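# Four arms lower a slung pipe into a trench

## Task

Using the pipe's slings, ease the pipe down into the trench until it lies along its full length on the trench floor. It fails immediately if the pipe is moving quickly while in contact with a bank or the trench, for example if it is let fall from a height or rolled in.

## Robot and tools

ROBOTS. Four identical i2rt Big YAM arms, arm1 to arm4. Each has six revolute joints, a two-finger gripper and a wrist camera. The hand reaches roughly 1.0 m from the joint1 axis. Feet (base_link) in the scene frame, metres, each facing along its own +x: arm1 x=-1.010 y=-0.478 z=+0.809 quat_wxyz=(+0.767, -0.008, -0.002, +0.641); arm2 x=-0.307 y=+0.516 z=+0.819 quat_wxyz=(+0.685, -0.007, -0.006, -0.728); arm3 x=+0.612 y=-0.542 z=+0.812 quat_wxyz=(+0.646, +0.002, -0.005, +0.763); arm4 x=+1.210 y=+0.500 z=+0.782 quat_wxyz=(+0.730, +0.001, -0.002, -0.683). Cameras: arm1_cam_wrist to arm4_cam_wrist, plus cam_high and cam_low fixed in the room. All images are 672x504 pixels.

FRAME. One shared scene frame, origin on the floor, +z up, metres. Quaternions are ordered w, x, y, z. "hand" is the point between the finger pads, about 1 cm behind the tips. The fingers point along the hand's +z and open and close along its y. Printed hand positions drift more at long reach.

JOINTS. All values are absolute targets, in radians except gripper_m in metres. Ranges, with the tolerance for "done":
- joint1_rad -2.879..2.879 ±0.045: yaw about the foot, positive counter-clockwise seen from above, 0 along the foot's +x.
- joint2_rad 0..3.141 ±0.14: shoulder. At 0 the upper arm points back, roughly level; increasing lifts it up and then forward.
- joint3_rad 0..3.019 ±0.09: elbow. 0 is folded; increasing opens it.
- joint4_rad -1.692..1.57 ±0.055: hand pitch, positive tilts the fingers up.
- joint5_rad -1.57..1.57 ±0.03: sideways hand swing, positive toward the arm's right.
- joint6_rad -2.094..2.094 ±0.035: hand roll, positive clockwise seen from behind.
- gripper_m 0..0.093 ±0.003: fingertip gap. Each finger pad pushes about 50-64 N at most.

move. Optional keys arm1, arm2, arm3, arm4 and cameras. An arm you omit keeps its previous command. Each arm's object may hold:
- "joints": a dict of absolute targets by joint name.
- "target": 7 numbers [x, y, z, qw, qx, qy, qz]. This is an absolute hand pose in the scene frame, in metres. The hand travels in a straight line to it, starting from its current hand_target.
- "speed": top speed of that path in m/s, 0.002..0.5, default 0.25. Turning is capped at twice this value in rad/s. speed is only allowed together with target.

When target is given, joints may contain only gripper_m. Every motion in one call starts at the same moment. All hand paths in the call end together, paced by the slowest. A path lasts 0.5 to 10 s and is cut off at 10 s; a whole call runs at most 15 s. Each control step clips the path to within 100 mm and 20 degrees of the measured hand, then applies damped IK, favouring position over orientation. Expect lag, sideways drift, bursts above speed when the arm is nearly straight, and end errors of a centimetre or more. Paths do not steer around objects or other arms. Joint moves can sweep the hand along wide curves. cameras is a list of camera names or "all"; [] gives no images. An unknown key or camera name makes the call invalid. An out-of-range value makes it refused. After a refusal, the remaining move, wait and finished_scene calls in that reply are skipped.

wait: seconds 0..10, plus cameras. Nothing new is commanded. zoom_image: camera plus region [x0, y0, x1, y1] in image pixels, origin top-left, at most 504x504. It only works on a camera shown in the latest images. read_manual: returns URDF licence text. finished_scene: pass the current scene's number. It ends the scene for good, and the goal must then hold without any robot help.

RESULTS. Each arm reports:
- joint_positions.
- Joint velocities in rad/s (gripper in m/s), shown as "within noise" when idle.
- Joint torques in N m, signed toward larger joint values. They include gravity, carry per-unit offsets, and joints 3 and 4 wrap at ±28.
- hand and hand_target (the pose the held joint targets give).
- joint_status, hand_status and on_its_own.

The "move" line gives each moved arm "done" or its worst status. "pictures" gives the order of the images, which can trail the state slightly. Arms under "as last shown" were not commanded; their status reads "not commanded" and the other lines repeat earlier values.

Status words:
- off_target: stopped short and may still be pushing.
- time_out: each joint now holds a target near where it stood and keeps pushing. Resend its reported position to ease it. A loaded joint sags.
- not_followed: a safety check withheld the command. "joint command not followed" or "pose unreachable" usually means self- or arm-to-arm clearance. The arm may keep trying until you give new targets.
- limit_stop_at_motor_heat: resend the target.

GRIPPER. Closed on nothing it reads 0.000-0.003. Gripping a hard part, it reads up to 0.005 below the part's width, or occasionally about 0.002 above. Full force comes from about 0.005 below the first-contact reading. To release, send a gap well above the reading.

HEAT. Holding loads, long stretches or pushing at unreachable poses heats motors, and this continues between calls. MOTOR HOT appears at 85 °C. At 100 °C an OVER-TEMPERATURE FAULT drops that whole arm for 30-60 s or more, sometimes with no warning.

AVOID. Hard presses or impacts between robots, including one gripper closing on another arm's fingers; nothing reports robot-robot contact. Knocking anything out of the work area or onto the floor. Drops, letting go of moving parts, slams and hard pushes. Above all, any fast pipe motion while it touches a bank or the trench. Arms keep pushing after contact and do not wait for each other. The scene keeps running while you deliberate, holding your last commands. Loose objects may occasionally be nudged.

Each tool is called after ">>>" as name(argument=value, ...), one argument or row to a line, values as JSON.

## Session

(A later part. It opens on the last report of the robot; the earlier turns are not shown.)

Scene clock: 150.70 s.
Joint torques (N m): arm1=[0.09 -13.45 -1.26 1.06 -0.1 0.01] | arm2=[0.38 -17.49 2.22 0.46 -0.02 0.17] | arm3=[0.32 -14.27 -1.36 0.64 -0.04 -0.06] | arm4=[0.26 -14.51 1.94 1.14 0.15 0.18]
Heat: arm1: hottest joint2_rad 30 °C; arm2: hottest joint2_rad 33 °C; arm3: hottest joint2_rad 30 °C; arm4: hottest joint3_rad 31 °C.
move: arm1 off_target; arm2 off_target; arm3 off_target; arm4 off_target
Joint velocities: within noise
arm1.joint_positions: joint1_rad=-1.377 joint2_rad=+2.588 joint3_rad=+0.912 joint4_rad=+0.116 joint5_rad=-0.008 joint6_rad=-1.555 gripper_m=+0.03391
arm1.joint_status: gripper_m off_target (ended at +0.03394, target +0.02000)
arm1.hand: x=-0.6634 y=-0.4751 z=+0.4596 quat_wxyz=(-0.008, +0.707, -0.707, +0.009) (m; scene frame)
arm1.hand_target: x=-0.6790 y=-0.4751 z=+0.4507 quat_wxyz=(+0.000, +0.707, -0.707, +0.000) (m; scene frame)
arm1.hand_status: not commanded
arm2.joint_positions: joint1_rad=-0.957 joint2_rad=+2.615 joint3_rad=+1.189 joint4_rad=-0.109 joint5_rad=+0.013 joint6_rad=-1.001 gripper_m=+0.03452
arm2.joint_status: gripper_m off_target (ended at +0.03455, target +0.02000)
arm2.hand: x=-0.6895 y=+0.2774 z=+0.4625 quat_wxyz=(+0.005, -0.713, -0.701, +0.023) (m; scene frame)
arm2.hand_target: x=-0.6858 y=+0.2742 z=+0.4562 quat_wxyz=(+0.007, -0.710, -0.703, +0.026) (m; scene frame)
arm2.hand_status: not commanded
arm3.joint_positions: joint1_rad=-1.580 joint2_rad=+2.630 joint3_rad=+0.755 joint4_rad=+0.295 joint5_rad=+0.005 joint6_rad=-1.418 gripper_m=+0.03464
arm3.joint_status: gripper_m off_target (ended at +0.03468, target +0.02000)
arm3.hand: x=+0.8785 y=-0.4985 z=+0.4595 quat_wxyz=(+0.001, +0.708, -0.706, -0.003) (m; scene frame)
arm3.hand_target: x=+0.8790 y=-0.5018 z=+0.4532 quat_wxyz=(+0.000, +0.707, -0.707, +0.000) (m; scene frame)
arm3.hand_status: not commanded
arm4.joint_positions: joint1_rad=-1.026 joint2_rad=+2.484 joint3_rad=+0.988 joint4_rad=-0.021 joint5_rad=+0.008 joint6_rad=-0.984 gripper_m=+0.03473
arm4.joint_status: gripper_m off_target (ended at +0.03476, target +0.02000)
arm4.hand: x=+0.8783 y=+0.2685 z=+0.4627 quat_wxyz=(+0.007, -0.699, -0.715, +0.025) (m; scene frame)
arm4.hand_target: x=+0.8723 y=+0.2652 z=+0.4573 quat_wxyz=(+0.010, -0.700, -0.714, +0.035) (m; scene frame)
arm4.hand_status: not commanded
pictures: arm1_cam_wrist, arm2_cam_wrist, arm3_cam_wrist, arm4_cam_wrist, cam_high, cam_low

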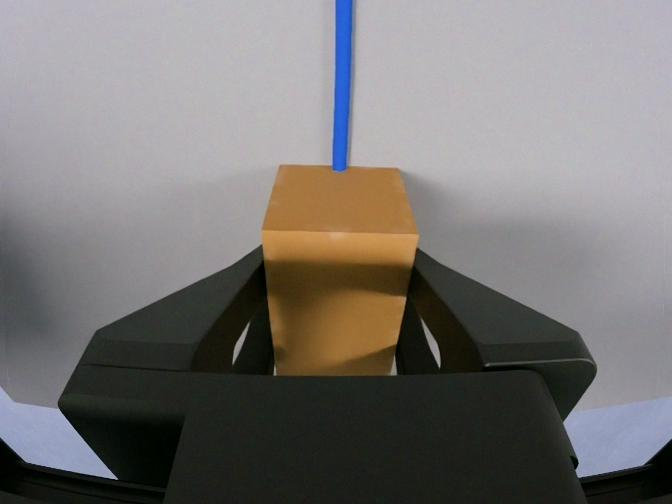

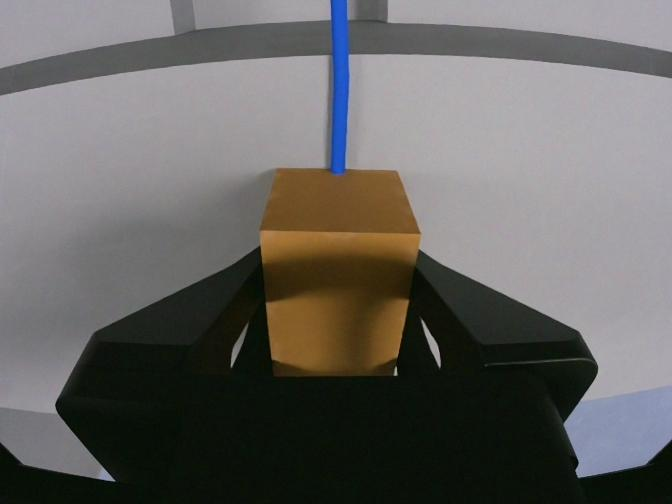

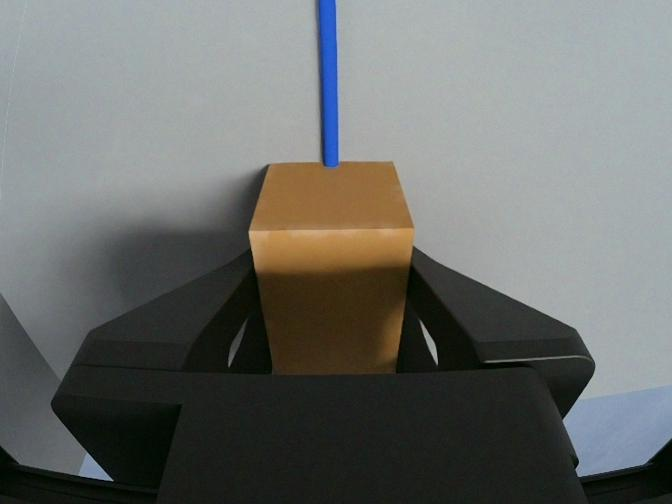

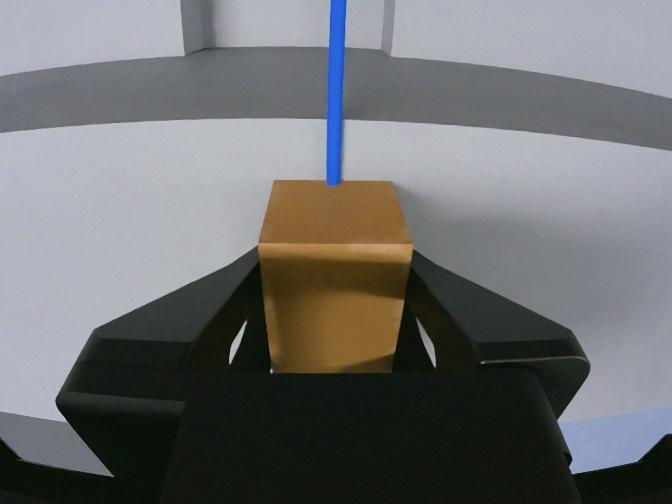

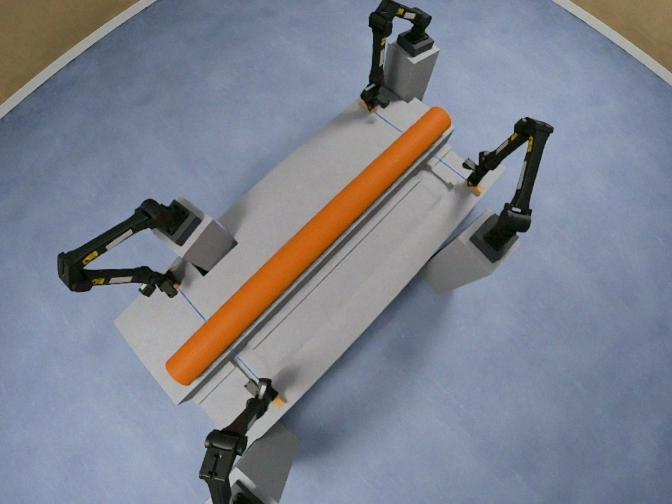

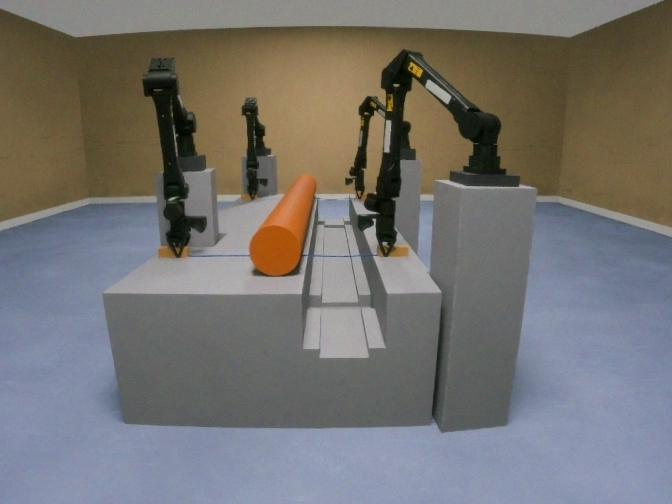

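>>> move(
  arm1={"target": [-0.668, -0.37, 0.62, 0, 0.7071, -0.7071, 0], "speed": 0.15},
  arm2={"target": [-0.690, 0.13, 0.62, -0.007, 0.711, 0.704, -0.026], "speed": 0.15},
  arm3={"target": [0.880, -0.37, 0.62, 0, 0.7071, -0.7071, 0], "speed": 0.15},
  arm4={"target": [0.872, 0.13, 0.62, -0.0103, 0.700, 0.714, -0.035], "speed": 0.15},
  cameras=[],
)

>>> move(
  arm1={"target": [-0.668, -0.27, 0.70, 0, 0.7071, -0.7071, 0], "speed": 0.1},
  arm2={"target": [-0.690, 0.03, 0.70, -0.007, 0.711, 0.704, -0.026], "speed": 0.1},
  arm3={"target": [0.880, -0.27, 0.70, 0, 0.7071, -0.7071, 0], "speed": 0.1},
  arm4={"target": [0.872, 0.03, 0.70, -0.0103, 0.700, 0.714, -0.035], "speed": 0.1},
)

Scene clock: 172.17 s.
Joint torques (N m): arm1=[-0.09 -15.21 1.87 0.14 -0.21 0.12] | arm2=[0.03 -21.71 7.98 -0.8 -0.04 0.23] | arm3=[1.44 -15.79 1.63 -0.38 -0.2 0.08] | arm4=[0.67 -19.08 6 -0.18 0.14 0.31]
Heat: arm1: hottest joint2_rad 31 °C; arm2: hottest joint2_rad 34 °C; arm3: hottest joint2_rad 31 °C; arm4: hottest joint3_rad 31 °C.
move: arm1 done; arm2 off_target; arm3 done; arm4 off_target
Joint velocities: within noise
arm1.joint_positions: joint1_rad=-1.088 joint2_rad=+2.102 joint3_rad=+0.764 joint4_rad=-0.235 joint5_rad=-0.012 joint6_rad=-1.273 gripper_m=+0.03392
arm1.joint_status: not commanded
arm1.hand: x=-0.6646 y=-0.3705 z=+0.6178 quat_wxyz=(-0.004, +0.709, -0.705, +0.002) (m; scene frame)
arm1.hand_target: x=-0.6680 y=-0.3701 z=+0.6200 quat_wxyz=(+0.000, +0.707, -0.707, +0.000) (m; scene frame)
arm1.hand_status: done (0.004 m and 0.6 deg from the pose sent, 0.192 m and 1.4 deg at the start)
arm2.joint_positions: joint1_rad=-0.724 joint2_rad=+2.325 joint3_rad=+1.278 joint4_rad=-0.510 joint5_rad=+0.023 joint6_rad=-0.776 gripper_m=+0.03452
arm2.joint_status: not commanded
arm2.hand: x=-0.6816 y=+0.1443 z=+0.6098 quat_wxyz=(+0.006, -0.711, -0.704, +0.014) (m; scene frame)
arm2.hand_target: x=-0.6898 y=+0.1301 z=+0.6203 quat_wxyz=(+0.007, -0.710, -0.703, +0.026) (m; scene frame)
arm2.hand_status: off_target (0.019 m and 1.4 deg from the pose sent, 0.216 m and 0.6 deg at the start)
arm3.joint_positions: joint1_rad=-1.165 joint2_rad=+2.082 joint3_rad=+0.642 joint4_rad=-0.144 joint5_rad=+0.006 joint6_rad=-1.006 gripper_m=+0.03464
arm3.joint_status: not commanded
arm3.hand: x=+0.8771 y=-0.3724 z=+0.6176 quat_wxyz=(+0.002, +0.709, -0.705, -0.001) (m; scene frame)
arm3.hand_target: x=+0.8800 y=-0.3700 z=+0.6200 quat_wxyz=(+0.000, +0.707, -0.707, +0.000) (m; scene frame)
arm3.hand_status: done (0.004 m and 0.4 deg from the pose sent, 0.206 m and 0.4 deg at the start)
arm4.joint_positions: joint1_rad=-0.801 joint2_rad=+2.168 joint3_rad=+1.093 joint4_rad=-0.463 joint5_rad=+0.026 joint6_rad=-0.766 gripper_m=+0.03473
arm4.joint_status: not commanded
arm4.hand: x=+0.8843 y=+0.1460 z=+0.6052 quat_wxyz=(+0.010, -0.696, -0.717, +0.016) (m; scene frame)
arm4.hand_target: x=+0.8722 y=+0.1303 z=+0.6203 quat_wxyz=(+0.010, -0.700, -0.714, +0.035) (m; scene frame)
arm4.hand_status: off_target (0.025 m and 2.2 deg from the pose sent, 0.210 m and 1.2 deg at the start)
pictures: none
No camera images: "cameras" was empty.

Scene clock: 174.10 s.
Joint torques (N m): arm1=[0.5 -15.91 5.79 0.01 -0.11 0.08] | arm2=[0.21 -24.29 11.21 -0.87 -0.11 0.2] | arm3=[1.49 -17.55 5.01 -0.35 -0.25 0.1] | arm4=[0.62 -22.01 8.79 -0.18 0.15 0.32]
Heat: arm1: hottest joint2_rad 31 °C; arm2: hottest joint2_rad 34 °C; arm3: hottest joint2_rad 31 °C; arm4: hottest joint3_rad 31 °C.
move: arm1 off_target; arm2 off_target; arm3 off_target; arm4 off_target
Joint velocities: within noise
arm1.joint_positions: joint1_rad=-0.851 joint2_rad=+1.923 joint3_rad=+0.833 joint4_rad=-0.516 joint5_rad=-0.015 joint6_rad=-1.036 gripper_m=+0.03392
arm1.joint_status: not commanded
arm1.hand: x=-0.6806 y=-0.2794 z=+0.6898 quat_wxyz=(+0.014, +0.709, -0.705, -0.003) (m; scene frame)
arm1.hand_target: x=-0.6683 y=-0.2701 z=+0.7001 quat_wxyz=(+0.000, +0.707, -0.707, +0.000) (m; scene frame)
arm1.hand_status: off_target (0.019 m and 1.7 deg from the pose sent, 0.130 m and 0.6 deg at the start)
arm2.joint_positions: joint1_rad=-0.609 joint2_rad=+2.305 joint3_rad=+1.520 joint4_rad=-0.797 joint5_rad=+0.027 joint6_rad=-0.660 gripper_m=+0.03452
arm2.joint_status: not commanded
arm2.hand: x=-0.6799 y=+0.0518 z=+0.6785 quat_wxyz=(+0.009, -0.711, -0.703, +0.003) (m; scene frame)
arm2.hand_target: x=-0.6893 y=+0.0306 z=+0.7005 quat_wxyz=(+0.007, -0.710, -0.703, +0.026) (m; scene frame)
arm2.hand_status: off_target (0.032 m and 2.7 deg from the pose sent, 0.146 m and 1.4 deg at the start)
arm3.joint_positions: joint1_rad=-0.945 joint2_rad=+1.906 joint3_rad=+0.784 joint4_rad=-0.484 joint5_rad=+0.006 joint6_rad=-0.783 gripper_m=+0.03464
arm3.joint_status: not commanded
arm3.hand: x=+0.8717 y=-0.2813 z=+0.6910 quat_wxyz=(+0.014, +0.708, -0.706, +0.001) (m; scene frame)
arm3.hand_target: x=+0.8799 y=-0.2702 z=+0.7000 quat_wxyz=(+0.000, +0.707, -0.707, +0.000) (m; scene frame)
arm3.hand_status: off_target (0.017 m and 1.6 deg from the pose sent, 0.132 m and 0.4 deg at the start)
arm4.joint_positions: joint1_rad=-0.684 joint2_rad=+2.146 joint3_rad=+1.343 joint4_rad=-0.762 joint5_rad=+0.033 joint6_rad=-0.648 gripper_m=+0.03473
arm4.joint_status: not commanded
arm4.hand: x=+0.8853 y=+0.0535 z=+0.6726 quat_wxyz=(+0.013, -0.697, -0.717, +0.005) (m; scene frame)
arm4.hand_target: x=+0.8727 y=+0.0309 z=+0.7005 quat_wxyz=(+0.010, -0.700, -0.714, +0.035) (m; scene frame)
arm4.hand_status: off_target (0.038 m and 3.5 deg from the pose sent, 0.150 m and 2.2 deg at the start)
pictures: arm1_cam_wrist, arm2_cam_wrist, arm3_cam_wrist, arm4_cam_wrist, cam_high, cam_low

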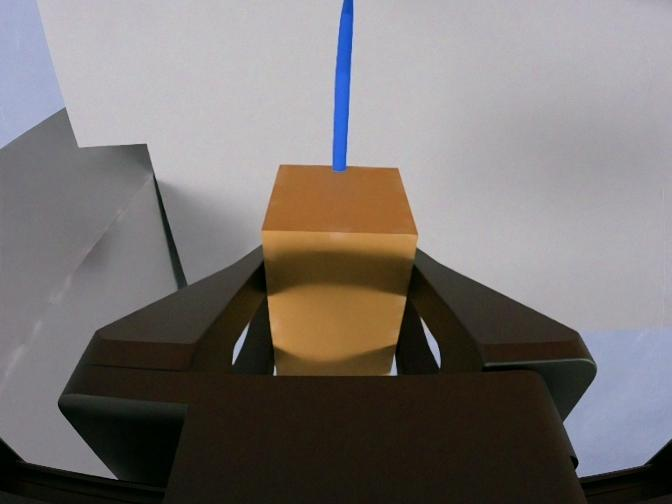

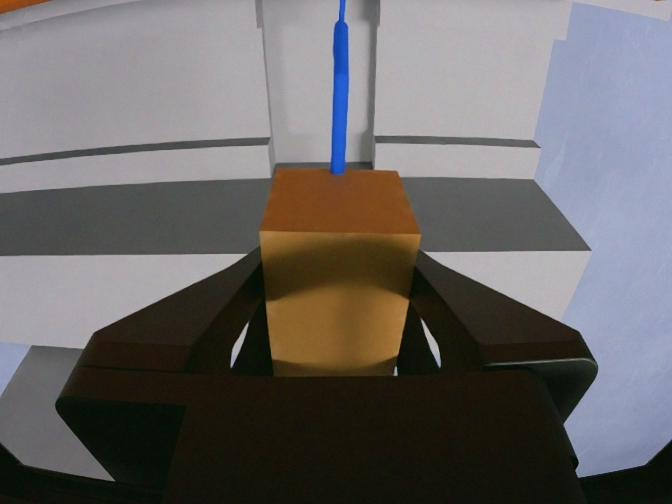

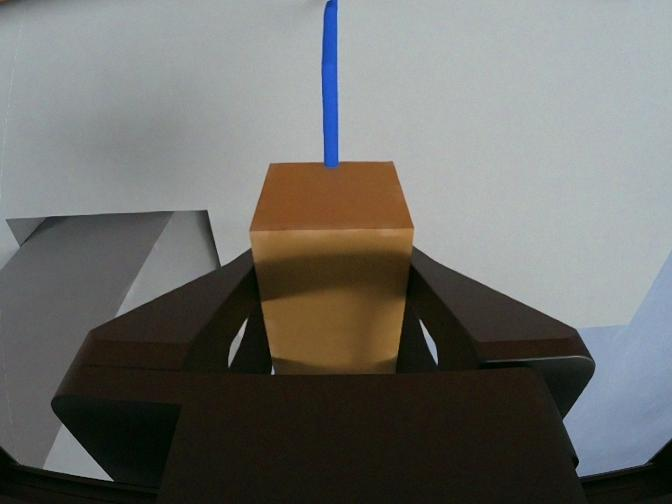

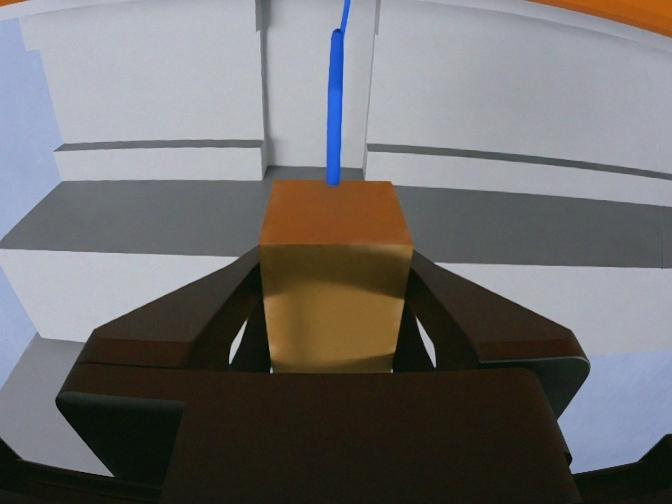

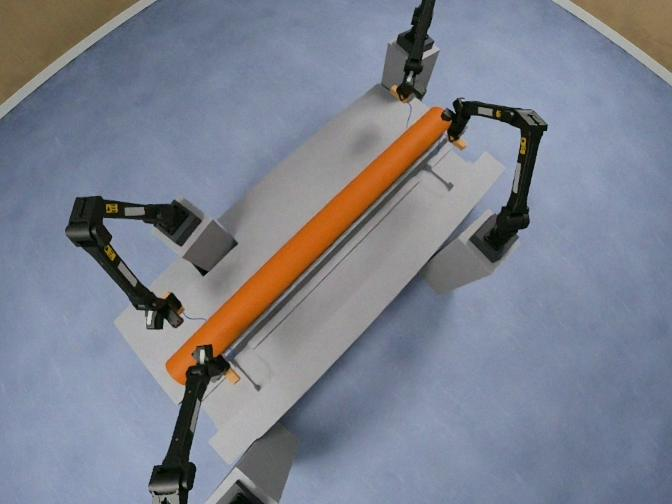

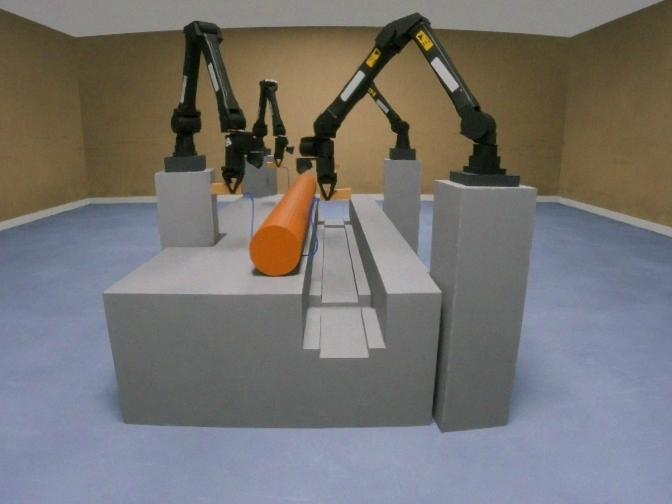

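>>> zoom_image(
  camera="cam_low",
  region=[240, 200, 400, 370],
)

>>> zoom_image(
  camera="arm2_cam_wrist",
  region=[0, 0, 672, 270],
)

Scaled by 2.965.

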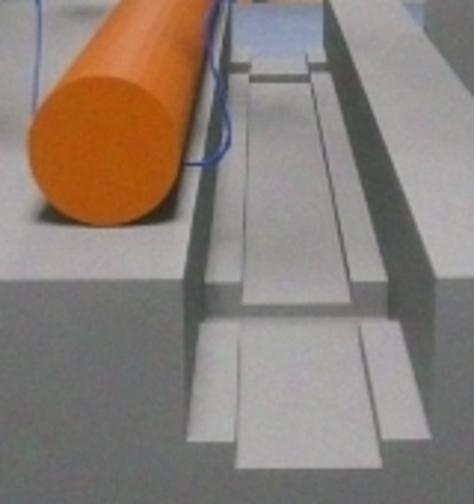

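Region (0, 0, 672, 270) is 672x270 pixels. A region can be at most 504 by 504 pixels.

>>> move(
  arm1={"target": [-0.665, -0.257, 0.755, 0, 0.7071, -0.7071, 0], "speed": 0.06},
  arm2={"target": [-0.684, 0.013, 0.765, -0.007, 0.711, 0.704, -0.026], "speed": 0.06},
  arm3={"target": [0.888, -0.255, 0.752, 0, 0.7071, -0.7071, 0], "speed": 0.06},
  arm4={"target": [0.868, 0.011, 0.772, -0.0103, 0.700, 0.714, -0.035], "speed": 0.06},
  cameras=["cam_high", "cam_low"],
)

Scene clock: 200.87 s.
Joint torques (N m): arm1=[0.15 -16.73 7.83 -0.27 -0.14 0.08] | arm2=[0.44 -24.47 12.63 -0.91 -0.03 0.23] | arm3=[1.96 -17.67 6.71 -0.4 -0.26 0.1] | arm4=[1.03 -22.42 10.33 -0.24 0.15 0.31]
Heat: arm1: hottest joint2_rad 31 °C; arm2: hottest joint2_rad 37 °C; arm3: hottest joint2_rad 32 °C; arm4: hottest joint3_rad 34 °C.
move: arm1 off_target; arm2 off_target; arm3 off_target; arm4 off_target
Joint velocities: within noise
arm1.joint_positions: joint1_rad=-0.832 joint2_rad=+1.821 joint3_rad=+0.860 joint4_rad=-0.675 joint5_rad=-0.015 joint6_rad=-1.013 gripper_m=+0.03392
arm1.joint_status: not commanded
arm1.hand: x=-0.6852 y=-0.2728 z=+0.7337 quat_wxyz=(+0.028, +0.708, -0.706, -0.006) (m; scene frame)
arm1.hand_target: x=-0.6657 y=-0.2573 z=+0.7552 quat_wxyz=(+0.000, +0.707, -0.707, +0.000) (m; scene frame)
arm1.hand_status: off_target (0.033 m and 3.3 deg from the pose sent, 0.071 m and 1.6 deg at the start)
arm2.joint_positions: joint1_rad=-0.588 joint2_rad=+2.224 joint3_rad=+1.564 joint4_rad=-0.933 joint5_rad=+0.028 joint6_rad=-0.634 gripper_m=+0.03452
arm2.joint_status: not commanded
arm2.hand: x=-0.6752 y=+0.0381 z=+0.7381 quat_wxyz=(+0.010, -0.712, -0.702, -0.002) (m; scene frame)
arm2.hand_target: x=-0.6829 y=+0.0140 z=+0.7654 quat_wxyz=(+0.007, -0.710, -0.703, +0.026) (m; scene frame)
arm2.hand_status: off_target (0.038 m and 3.3 deg from the pose sent, 0.095 m and 2.7 deg at the start)
arm3.joint_positions: joint1_rad=-0.938 joint2_rad=+1.802 joint3_rad=+0.835 joint4_rad=-0.651 joint5_rad=+0.006 joint6_rad=-0.770 gripper_m=+0.03464
arm3.joint_status: not commanded
arm3.hand: x=+0.8784 y=-0.2706 z=+0.7391 quat_wxyz=(+0.019, +0.706, -0.708, +0.001) (m; scene frame)
arm3.hand_target: x=+0.8878 y=-0.2553 z=+0.7522 quat_wxyz=(+0.000, +0.707, -0.707, +0.000) (m; scene frame)
arm3.hand_status: off_target (0.022 m and 2.2 deg from the pose sent, 0.068 m and 1.6 deg at the start)
arm4.joint_positions: joint1_rad=-0.675 joint2_rad=+2.071 joint3_rad=+1.433 joint4_rad=-0.937 joint5_rad=+0.034 joint6_rad=-0.634 gripper_m=+0.03473
arm4.joint_status: not commanded
arm4.hand: x=+0.8795 y=+0.0368 z=+0.7384 quat_wxyz=(+0.015, -0.698, -0.716, +0.000) (m; scene frame)
arm4.hand_target: x=+0.8690 y=+0.0124 z=+0.7725 quat_wxyz=(+0.010, -0.700, -0.714, +0.035) (m; scene frame)
arm4.hand_status: off_target (0.044 m and 4.1 deg from the pose sent, 0.109 m and 3.5 deg at the start)
pictures: cam_high, cam_low

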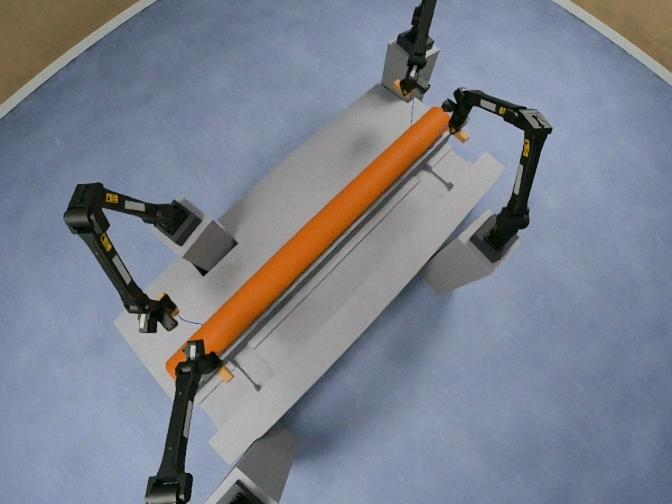

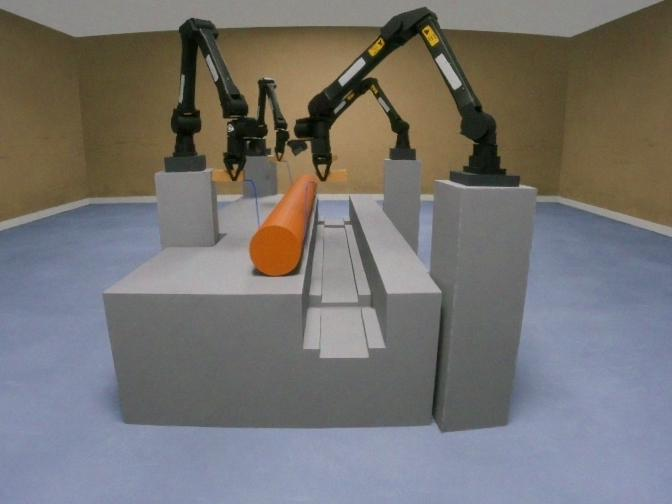

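>>> move(
  arm1={"target": [-0.660, -0.250, 0.80, 0, 0.7071, -0.7071, 0], "speed": 0.05},
  arm2={"target": [-0.688, 0.010, 0.805, -0.007, 0.711, 0.704, -0.026], "speed": 0.05},
  arm3={"target": [0.889, -0.251, 0.793, 0, 0.7071, -0.7071, 0], "speed": 0.05},
  arm4={"target": [0.869, 0.010, 0.813, -0.0103, 0.700, 0.714, -0.035], "speed": 0.05},
)

Scene clock: 205.73 s.
Joint torques (N m): arm1=[-0.32 -20.37 9.96 -0.83 -0.15 -0.08] | arm2=[0.38 -26.58 14.49 -1.02 -0.19 0.19] | arm3=[1.67 -21.83 8.58 -0.91 -0.28 0.02] | arm4=[0.97 -26.7 12.07 -0.57 -0.04 0.25]
Heat: arm1: hottest joint2_rad 31 °C; arm2: hottest joint2_rad 36 °C; arm3: hottest joint2_rad 32 °C; arm4: hottest joint3_rad 35 °C.
move: arm1 off_target; arm2 off_target; arm3 off_target; arm4 off_target
Joint velocities: within noise
arm1.joint_positions: joint1_rad=-0.821 joint2_rad=+1.785 joint3_rad=+0.883 joint4_rad=-0.783 joint5_rad=-0.014 joint6_rad=-0.996 gripper_m=+0.03392
arm1.joint_status: not commanded
arm1.hand: x=-0.6929 y=-0.2728 z=+0.7536 quat_wxyz=(+0.053, +0.705, -0.708, -0.011) (m; scene frame)
arm1.hand_target: x=-0.6621 y=-0.2515 z=+0.7990 quat_wxyz=(+0.000, +0.707, -0.707, +0.000) (m; scene frame)
arm1.hand_status: off_target (0.061 m and 6.1 deg from the pose sent, 0.075 m and 3.3 deg at the start)
arm2.joint_positions: joint1_rad=-0.588 joint2_rad=+2.201 joint3_rad=+1.579 joint4_rad=-1.015 joint5_rad=+0.031 joint6_rad=-0.633 gripper_m=+0.03452
arm2.joint_status: not commanded
arm2.hand: x=-0.6708 y=+0.0452 z=+0.7566 quat_wxyz=(+0.015, -0.712, -0.702, -0.024) (m; scene frame)
arm2.hand_target: x=-0.6858 y=+0.0127 z=+0.8059 quat_wxyz=(+0.007, -0.710, -0.703, +0.026) (m; scene frame)
arm2.hand_status: off_target (0.062 m and 5.8 deg from the pose sent, 0.074 m and 3.3 deg at the start)
arm3.joint_positions: joint1_rad=-0.928 joint2_rad=+1.766 joint3_rad=+0.841 joint4_rad=-0.760 joint5_rad=+0.006 joint6_rad=-0.758 gripper_m=+0.03464
arm3.joint_status: not commanded
arm3.hand: x=+0.8646 y=-0.2798 z=+0.7547 quat_wxyz=(+0.052, +0.705, -0.708, +0.002) (m; scene frame)
arm3.hand_target: x=+0.8875 y=-0.2526 z=+0.7925 quat_wxyz=(+0.000, +0.707, -0.707, +0.000) (m; scene frame)
arm3.hand_status: off_target (0.054 m and 6.0 deg from the pose sent, 0.058 m and 2.2 deg at the start)
arm4.joint_positions: joint1_rad=-0.672 joint2_rad=+2.062 joint3_rad=+1.433 joint4_rad=-1.015 joint5_rad=+0.039 joint6_rad=-0.627 gripper_m=+0.03473
arm4.joint_status: not commanded
arm4.hand: x=+0.8902 y=+0.0507 z=+0.7444 quat_wxyz=(+0.023, -0.699, -0.714, -0.033) (m; scene frame)
arm4.hand_target: x=+0.8719 y=+0.0144 z=+0.8134 quat_wxyz=(+0.010, -0.700, -0.714, +0.035) (m; scene frame)
arm4.hand_status: off_target (0.083 m and 8.0 deg from the pose sent, 0.080 m and 4.1 deg at the start)
pictures: arm1_cam_wrist, arm2_cam_wrist, arm3_cam_wrist, arm4_cam_wrist, cam_high, cam_low

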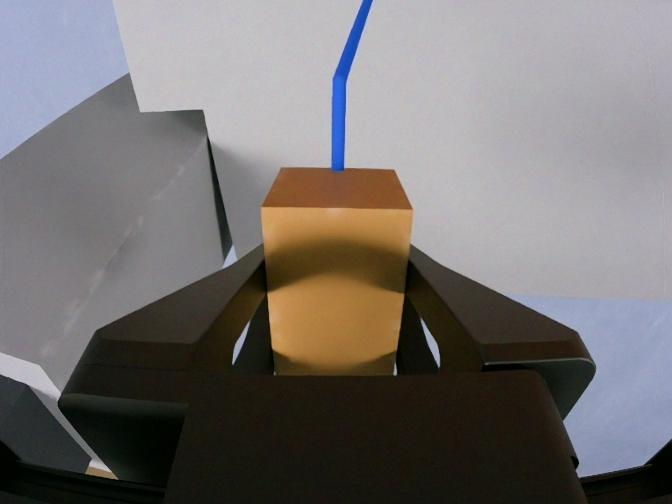

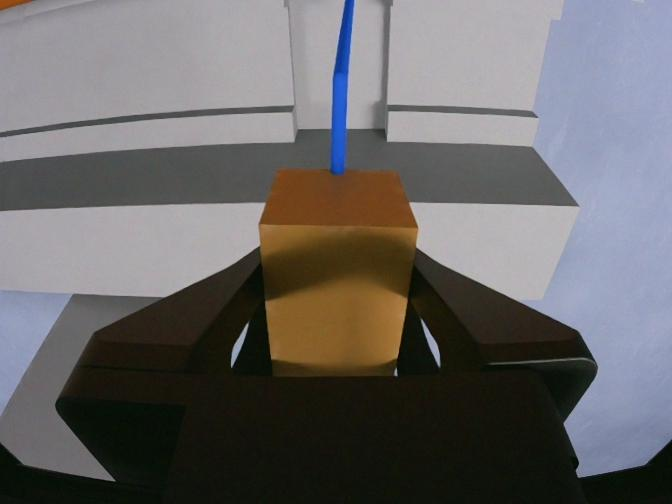

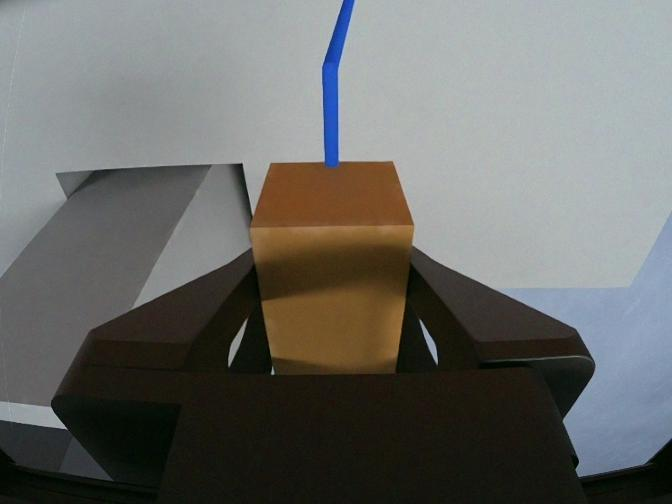

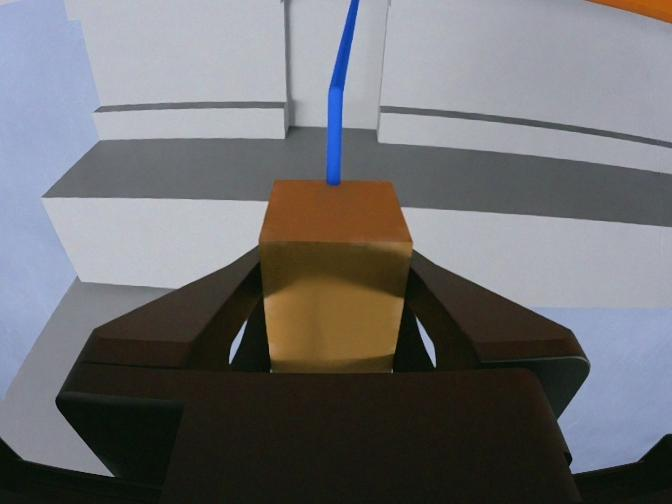

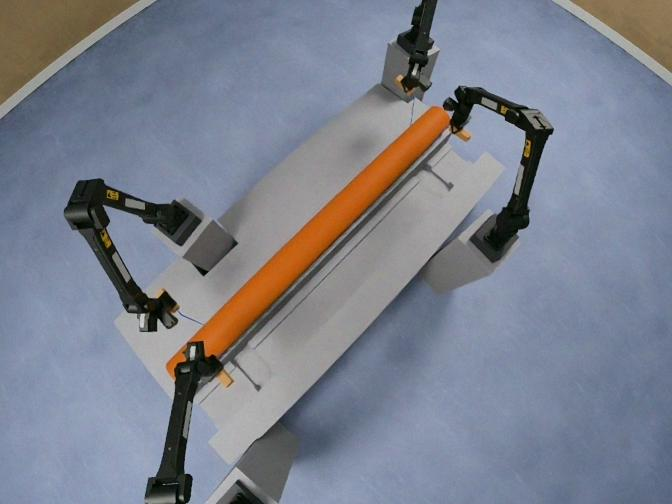

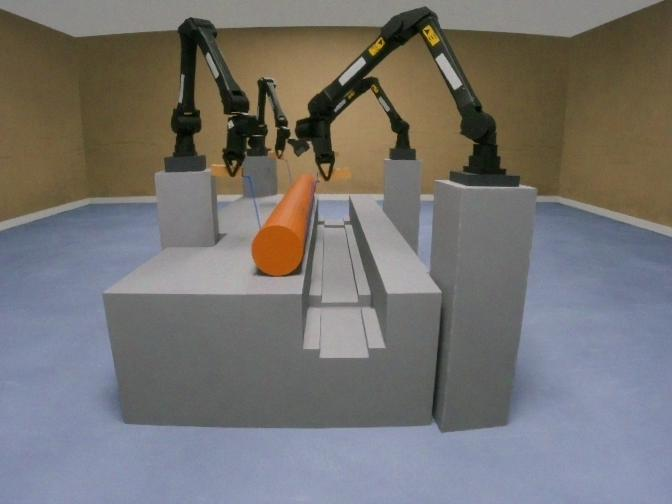

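>>> move(
  arm1={"target": [-0.645, -0.245, 0.84, 0, 0.7071, -0.7071, 0], "speed": 0.05},
  arm2={"target": [-0.700, 0.010, 0.84, -0.007, 0.711, 0.704, -0.026], "speed": 0.05},
  arm3={"target": [0.905, -0.245, 0.84, 0, 0.7071, -0.7071, 0], "speed": 0.05},
  arm4={"target": [0.857, 0.010, 0.85, -0.0103, 0.700, 0.714, -0.035], "speed": 0.05},
  cameras=["arm1_cam_wrist", "arm4_cam_wrist", "cam_low"],
)

Scene clock: 216.50 s.
Joint torques (N m): arm1=[-0.85 -22.07 11.63 -1.03 -0.12 -0.11] | arm2=[-0.79 -30.27 16.9 -1.81 -0.19 0.03] | arm3=[0.32 -24.35 10.19 -1.29 -0.21 -0.15] | arm4=[-0.09 -29.57 11.93 -0.73 -0.07 0.07]
Heat: arm1: hottest joint2_rad 33 °C; arm2: hottest joint3_rad 39 °C; arm3: hottest joint2_rad 33 °C; arm4: hottest joint3_rad 37 °C.
move: arm1 off_target; arm2 off_target; arm3 off_target; arm4 off_target
Joint velocities: within noise
arm1.joint_positions: joint1_rad=-0.821 joint2_rad=+1.754 joint3_rad=+0.946 joint4_rad=-0.899 joint5_rad=-0.012 joint6_rad=-0.996 gripper_m=+0.03392
arm1.joint_status: not commanded
arm1.hand: x=-0.6846 y=-0.2671 z=+0.7820 quat_wxyz=(+0.064, +0.704, -0.707, -0.012) (m; scene frame)
arm1.hand_target: x=-0.6485 y=-0.2472 z=+0.8386 quat_wxyz=(+0.000, +0.707, -0.707, +0.001) (m; scene frame)
arm1.hand_status: off_target (0.074 m and 7.4 deg from the pose sent, 0.103 m and 6.2 deg at the start)
arm2.joint_positions: joint1_rad=-0.588 joint2_rad=+2.205 joint3_rad=+1.593 joint4_rad=-1.072 joint5_rad=+0.033 joint6_rad=-0.633 gripper_m=+0.03452
arm2.joint_status: not commanded
arm2.hand: x=-0.6661 y=+0.0519 z=+0.7599 quat_wxyz=(+0.019, -0.711, -0.701, -0.047) (m; scene frame)
arm2.hand_target: x=-0.6956 y=+0.0159 z=+0.8409 quat_wxyz=(+0.007, -0.710, -0.703, +0.027) (m; scene frame)
arm2.hand_status: off_target (0.097 m and 8.4 deg from the pose sent, 0.095 m and 5.8 deg at the start)
arm3.joint_positions: joint1_rad=-0.928 joint2_rad=+1.730 joint3_rad=+0.910 joint4_rad=-0.891 joint5_rad=+0.007 joint6_rad=-0.759 gripper_m=+0.03464
arm3.joint_status: not commanded
arm3.hand: x=+0.8723 y=-0.2722 z=+0.7863 quat_wxyz=(+0.066, +0.705, -0.707, +0.003) (m; scene frame)
arm3.hand_target: x=+0.9025 y=-0.2475 z=+0.8386 quat_wxyz=(+0.000, +0.707, -0.707, +0.001) (m; scene frame)
arm3.hand_status: off_target (0.069 m and 7.5 deg from the pose sent, 0.100 m and 6.0 deg at the start)
arm4.joint_positions: joint1_rad=-0.671 joint2_rad=+2.062 joint3_rad=+1.433 joint4_rad=-1.042 joint5_rad=+0.042 joint6_rad=-0.626 gripper_m=+0.03472
arm4.joint_status: not commanded
arm4.hand: x=+0.8937 y=+0.0563 z=+0.7450 quat_wxyz=(+0.026, -0.698, -0.714, -0.047) (m; scene frame)
arm4.hand_target: x=+0.8672 y=+0.0236 z=+0.8311 quat_wxyz=(+0.011, -0.699, -0.714, +0.035) (m; scene frame)
arm4.hand_status: off_target (0.121 m and 9.5 deg from the pose sent, 0.118 m and 8.0 deg at the start; pose on its path clipped on 33 of 48 steps)
pictures: arm1_cam_wrist, arm4_cam_wrist, cam_low

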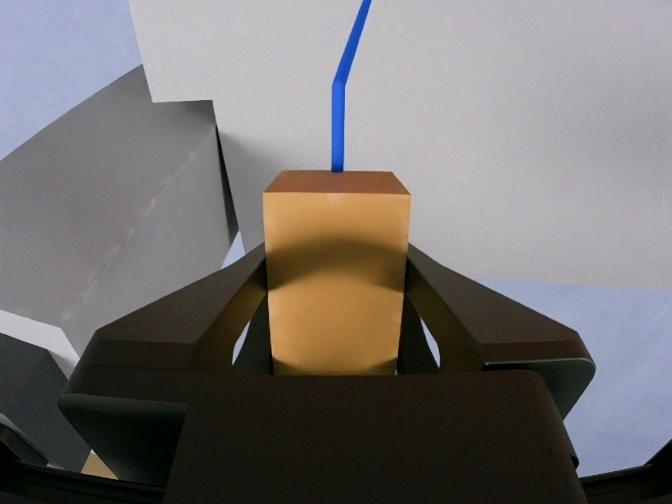

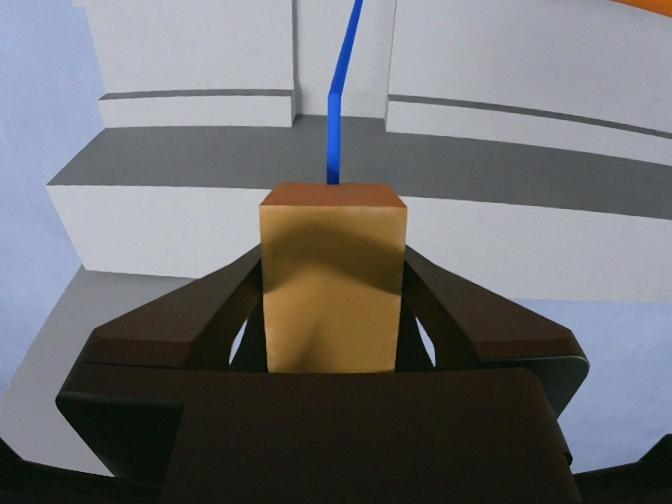

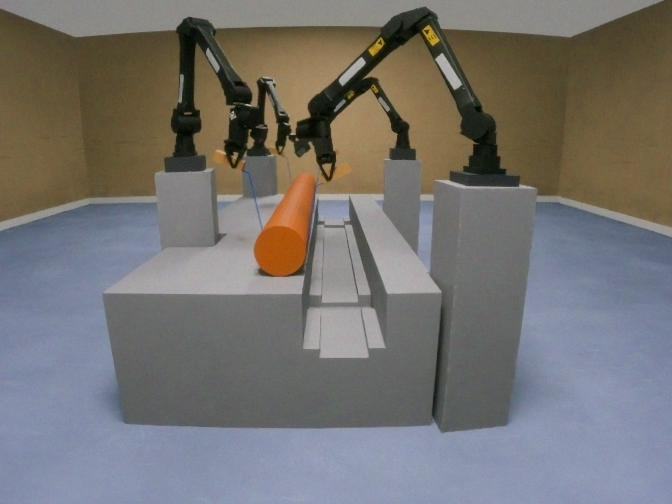

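>>> zoom_image(
  camera="cam_low",
  region=[220, 140, 370, 310],
)

Scaled by 2.965.

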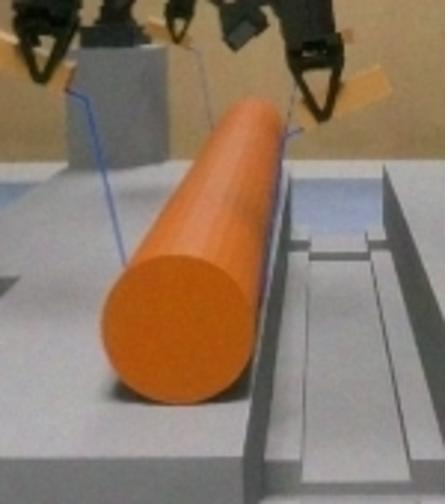

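>>> move(
  arm1={"joints": {"joint2_rad": 1.618, "joint3_rad": 1.004, "joint4_rad": -0.885}},
  arm2={"joints": {"joint2_rad": 2.0, "joint3_rad": 1.655, "joint4_rad": -1.09}},
  arm3={"joints": {"joint2_rad": 1.586, "joint3_rad": 0.95, "joint4_rad": -0.87}},
  arm4={"joints": {"joint2_rad": 1.853, "joint3_rad": 1.487, "joint4_rad": -1.06}},
  cameras=["cam_low"],
)

Scene clock: 258.83 s.
Joint torques (N m): arm1=[-0.85 -20.54 10.65 0.34 -0.11 -0.12] | arm2=[-0.79 -32.73 14.41 -1.05 -0.13 0.05] | arm3=[0.26 -24.29 8.72 -0.2 -0.24 -0.1] | arm4=[-0.09 -31.03 10.76 -0.53 0.01 0.08]
Heat: arm1: hottest joint3_rad 36 °C; arm2: hottest joint3_rad 46 °C; arm3: hottest joint3_rad 36 °C; arm4: hottest joint3_rad 42 °C.
move: arm1 done; arm2 done; arm3 done; arm4 done
Joint velocities: within noise
arm1.joint_positions: joint1_rad=-0.821 joint2_rad=+1.704 joint3_rad=+0.946 joint4_rad=-0.880 joint5_rad=-0.012 joint6_rad=-0.996 gripper_m=+0.03392
arm1.joint_status: all done
arm1.hand: x=-0.6747 y=-0.2604 z=+0.8002 quat_wxyz=(+0.030, +0.706, -0.708, -0.005) (m; scene frame)
arm1.hand_target: x=-0.6420 y=-0.2428 z=+0.8522 quat_wxyz=(-0.038, +0.707, -0.706, +0.009) (m; scene frame)
arm1.hand_status: not commanded
arm2.joint_positions: joint1_rad=-0.588 joint2_rad=+2.119 joint3_rad=+1.593 joint4_rad=-1.076 joint5_rad=+0.031 joint6_rad=-0.634 gripper_m=+0.03452
arm2.joint_status: all done
arm2.hand: x=-0.6742 y=+0.0416 z=+0.8092 quat_wxyz=(+0.012, -0.712, -0.702, -0.007) (m; scene frame)
arm2.hand_target: x=-0.6956 y=+0.0168 z=+0.9025 quat_wxyz=(+0.001, -0.709, -0.701, +0.076) (m; scene frame)
arm2.hand_status: not commanded
arm3.joint_positions: joint1_rad=-0.928 joint2_rad=+1.679 joint3_rad=+0.908 joint4_rad=-0.867 joint5_rad=+0.008 joint6_rad=-0.764 gripper_m=+0.03464
arm3.joint_status: all done
arm3.hand: x=+0.8812 y=-0.2632 z=+0.8036 quat_wxyz=(+0.029, +0.708, -0.706, +0.002) (m; scene frame)
arm3.hand_target: x=+0.9056 y=-0.2445 z=+0.8516 quat_wxyz=(-0.037, +0.706, -0.707, +0.001) (m; scene frame)
arm3.hand_status: not commanded
arm4.joint_positions: joint1_rad=-0.671 joint2_rad=+1.987 joint3_rad=+1.433 joint4_rad=-1.042 joint5_rad=+0.039 joint6_rad=-0.626 gripper_m=+0.03473
arm4.joint_status: all done
arm4.hand: x=+0.8878 y=+0.0469 z=+0.7844 quat_wxyz=(+0.019, -0.699, -0.715, -0.010) (m; scene frame)
arm4.hand_target: x=+0.8679 y=+0.0253 z=+0.8770 quat_wxyz=(+0.005, -0.699, -0.712, +0.074) (m; scene frame)
arm4.hand_status: not commanded
pictures: cam_low

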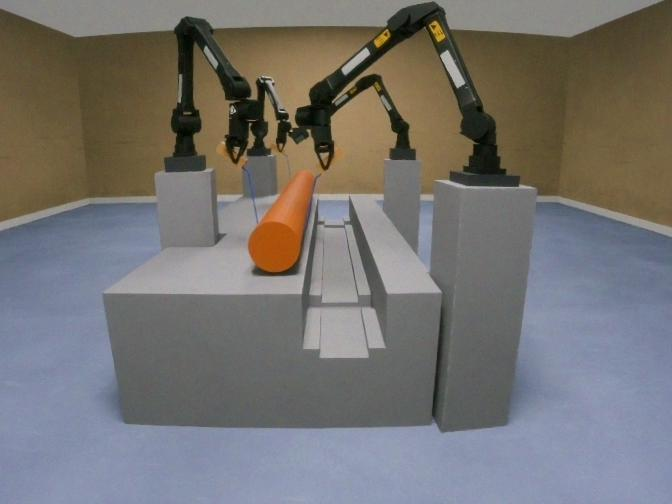

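>>> move(
  arm1={"target": [-0.640, -0.167, 0.864, -0.038, 0.707, -0.706, 0.009], "speed": 0.06},
  arm2={"target": [-0.698, 0.094, 0.890, 0.001, -0.709, -0.701, 0.076], "speed": 0.06},
  arm3={"target": [0.906, -0.169, 0.864, -0.037, 0.706, -0.707, 0.001], "speed": 0.06},
  arm4={"target": [0.866, 0.102, 0.880, 0.005, -0.699, -0.712, 0.074], "speed": 0.06},
  cameras=["cam_low", "cam_high"],
)

Scene clock: 269.27 s.
Joint torques (N m): arm1=[-0.5 -19.37 13.81 -0.54 -0.01 0.04] | arm2=[-2.2 -30.39 11.33 -0.35 -0.27 -0.02] | arm3=[1.03 -23.71 11.89 -1.05 0.01 0.06] | arm4=[-0.79 -29.33 9.18 -0.46 -0.08 -0.05]
Heat: arm1: hottest joint3_rad 37 °C; arm2: hottest joint3_rad 46 °C; arm3: hottest joint3_rad 36 °C; arm4: hottest joint3_rad 42 °C.
move: arm1 off_target; arm2 off_target; arm3 off_target; arm4 off_target
Joint velocities: within noise
arm1.joint_positions: joint1_rad=-0.691 joint2_rad=+1.745 joint3_rad=+1.043 joint4_rad=-0.920 joint5_rad=-0.006 joint6_rad=-0.879 gripper_m=+0.03392
arm1.joint_status: not commanded
arm1.hand: x=-0.6798 y=-0.1983 z=+0.8102 quat_wxyz=(+0.024, +0.710, -0.704, +0.003) (m; scene frame)
arm1.hand_target: x=-0.6439 y=-0.1703 z=+0.8651 quat_wxyz=(-0.039, +0.707, -0.706, +0.009) (m; scene frame)
arm1.hand_status: off_target (0.074 m and 7.2 deg from the pose sent, 0.118 m and 8.0 deg at the start)
arm2.joint_positions: joint1_rad=-0.657 joint2_rad=+1.981 joint3_rad=+1.374 joint4_rad=-0.976 joint5_rad=+0.026 joint6_rad=-0.720 gripper_m=+0.03452
arm2.joint_status: not commanded
arm2.hand: x=-0.6698 y=+0.1081 z=+0.8141 quat_wxyz=(+0.008, -0.706, -0.708, +0.001) (m; scene frame)
arm2.hand_target: x=-0.6955 y=+0.0967 z=+0.8877 quat_wxyz=(+0.002, -0.709, -0.701, +0.076) (m; scene frame)
arm2.hand_status: off_target (0.082 m and 8.6 deg from the pose sent, 0.099 m and 9.6 deg at the start; pose on its path clipped on 19 of 56 steps)
arm3.joint_positions: joint1_rad=-0.824 joint2_rad=+1.755 joint3_rad=+1.041 joint4_rad=-0.916 joint5_rad=+0.010 joint6_rad=-0.664 gripper_m=+0.03464
arm3.joint_status: not commanded
arm3.hand: x=+0.8780 y=-0.2021 z=+0.8108 quat_wxyz=(+0.024, +0.709, -0.705, +0.006) (m; scene frame)
arm3.hand_target: x=+0.9035 y=-0.1721 z=+0.8644 quat_wxyz=(-0.037, +0.706, -0.707, +0.001) (m; scene frame)
arm3.hand_status: off_target (0.069 m and 7.1 deg from the pose sent, 0.114 m and 7.6 deg at the start)
arm4.joint_positions: joint1_rad=-0.750 joint2_rad=+1.846 joint3_rad=+1.232 joint4_rad=-0.972 joint5_rad=+0.032 joint6_rad=-0.705 gripper_m=+0.03473
arm4.joint_status: not commanded
arm4.hand: x=+0.8899 y=+0.1173 z=+0.7923 quat_wxyz=(+0.014, -0.700, -0.714, -0.007) (m; scene frame)
arm4.hand_target: x=+0.8689 y=+0.1051 z=+0.8750 quat_wxyz=(+0.006, -0.699, -0.712, +0.074) (m; scene frame)
arm4.hand_status: off_target (0.092 m and 9.3 deg from the pose sent, 0.112 m and 9.8 deg at the start; pose on its path clipped on 29 of 56 steps)
pictures: cam_high, cam_low

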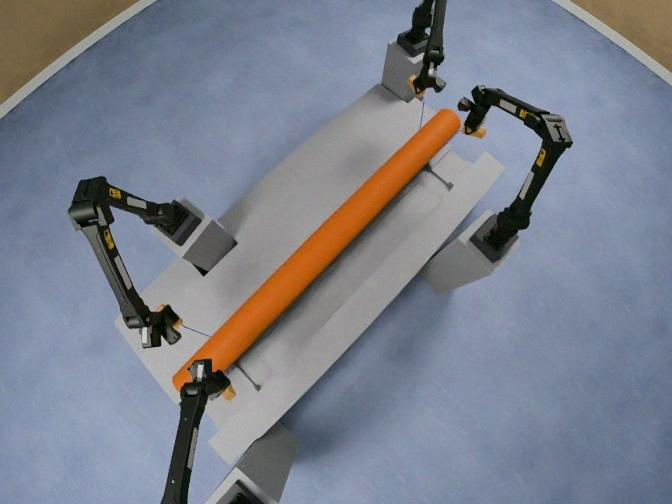

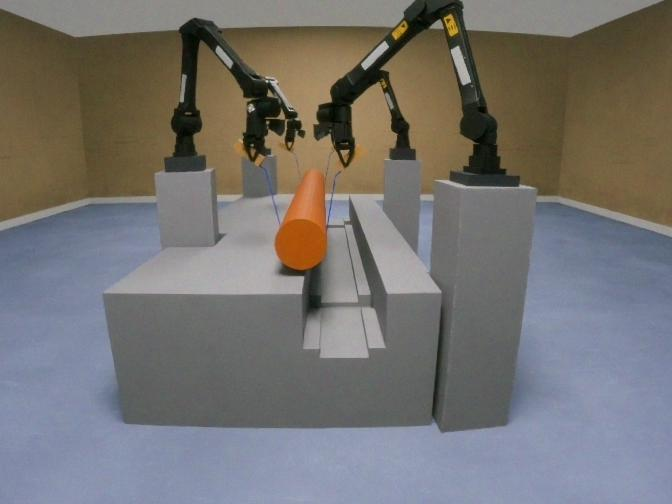

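>>> move(
  arm1={"target": [-0.642, -0.092, 0.872, -0.038, 0.707, -0.706, 0.009], "speed": 0.07},
  arm2={"target": [-0.694, 0.174, 0.873, 0.001, -0.709, -0.701, 0.076], "speed": 0.07},
  arm3={"target": [0.906, -0.094, 0.872, -0.037, 0.706, -0.707, 0.001], "speed": 0.07},
  arm4={"target": [0.868, 0.182, 0.872, 0.005, -0.699, -0.712, 0.074], "speed": 0.07},
  cameras=["cam_low"],
)

Scene clock: 275.07 s.
Joint torques (N m): arm1=[-0.5 -22.89 14.49 -0.49 0.02 0.01] | arm2=[-2.32 -25.7 10.61 -0.29 -0.21 0.04] | arm3=[1.03 -27.34 12.26 -1.07 0.06 0.06] | arm4=[-0.79 -25.41 9.16 0.03 -0.1 -0.05]
Heat: arm1: hottest joint3_rad 40 °C; arm2: hottest joint3_rad 46 °C; arm3: hottest joint3_rad 36 °C; arm4: hottest joint3_rad 41 °C.
move: arm1 off_target; arm2 off_target; arm3 off_target; arm4 off_target
Joint velocities: within noise
arm1.joint_positions: joint1_rad=-0.578 joint2_rad=+1.858 joint3_rad=+1.204 joint4_rad=-0.984 joint5_rad=+0.003 joint6_rad=-0.766 gripper_m=+0.03392
arm1.joint_status: not commanded
arm1.hand: x=-0.6796 y=-0.1290 z=+0.8072 quat_wxyz=(+0.032, +0.710, -0.703, +0.010) (m; scene frame)
arm1.hand_target: x=-0.6464 y=-0.0966 z=+0.8732 quat_wxyz=(-0.039, +0.707, -0.706, +0.009) (m; scene frame)
arm1.hand_status: off_target (0.084 m and 8.0 deg from the pose sent, 0.129 m and 7.2 deg at the start)
arm2.joint_positions: joint1_rad=-0.759 joint2_rad=+1.848 joint3_rad=+1.166 joint4_rad=-0.877 joint5_rad=+0.009 joint6_rad=-0.823 gripper_m=+0.03452
arm2.joint_status: not commanded
arm2.hand: x=-0.6666 y=+0.1834 z=+0.8152 quat_wxyz=(-0.001, -0.706, -0.708, +0.012) (m; scene frame)
arm2.hand_target: x=-0.6921 y=+0.1756 z=+0.8714 quat_wxyz=(+0.002, -0.709, -0.701, +0.076) (m; scene frame)
arm2.hand_status: off_target (0.065 m and 7.4 deg from the pose sent, 0.092 m and 8.6 deg at the start)
arm3.joint_positions: joint1_rad=-0.735 joint2_rad=+1.891 joint3_rad=+1.244 joint4_rad=-0.992 joint5_rad=+0.015 joint6_rad=-0.576 gripper_m=+0.03464
arm3.joint_status: not commanded
arm3.hand: x=+0.8808 y=-0.1283 z=+0.8101 quat_wxyz=(+0.027, +0.709, -0.704, +0.012) (m; scene frame)
arm3.hand_target: x=+0.9034 y=-0.0979 z=+0.8723 quat_wxyz=(-0.037, +0.706, -0.707, +0.001) (m; scene frame)
arm3.hand_status: off_target (0.075 m and 7.4 deg from the pose sent, 0.127 m and 7.1 deg at the start)
arm4.joint_positions: joint1_rad=-0.865 joint2_rad=+1.700 joint3_rad=+1.041 joint4_rad=-0.929 joint5_rad=+0.015 joint6_rad=-0.817 gripper_m=+0.03473
arm4.joint_status: not commanded
arm4.hand: x=+0.8950 y=+0.1978 z=+0.7992 quat_wxyz=(+0.005, -0.701, -0.714, -0.009) (m; scene frame)
arm4.hand_target: x=+0.8708 y=+0.1843 z=+0.8686 quat_wxyz=(+0.006, -0.698, -0.712, +0.074) (m; scene frame)
arm4.hand_status: off_target (0.079 m and 9.5 deg from the pose sent, 0.105 m and 9.3 deg at the start)
pictures: cam_low

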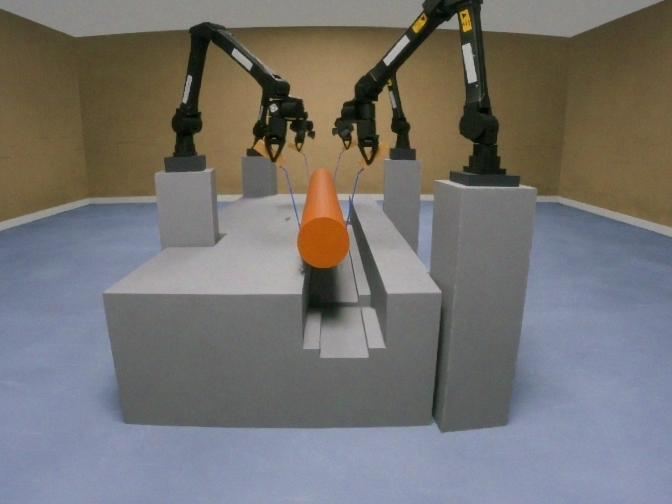

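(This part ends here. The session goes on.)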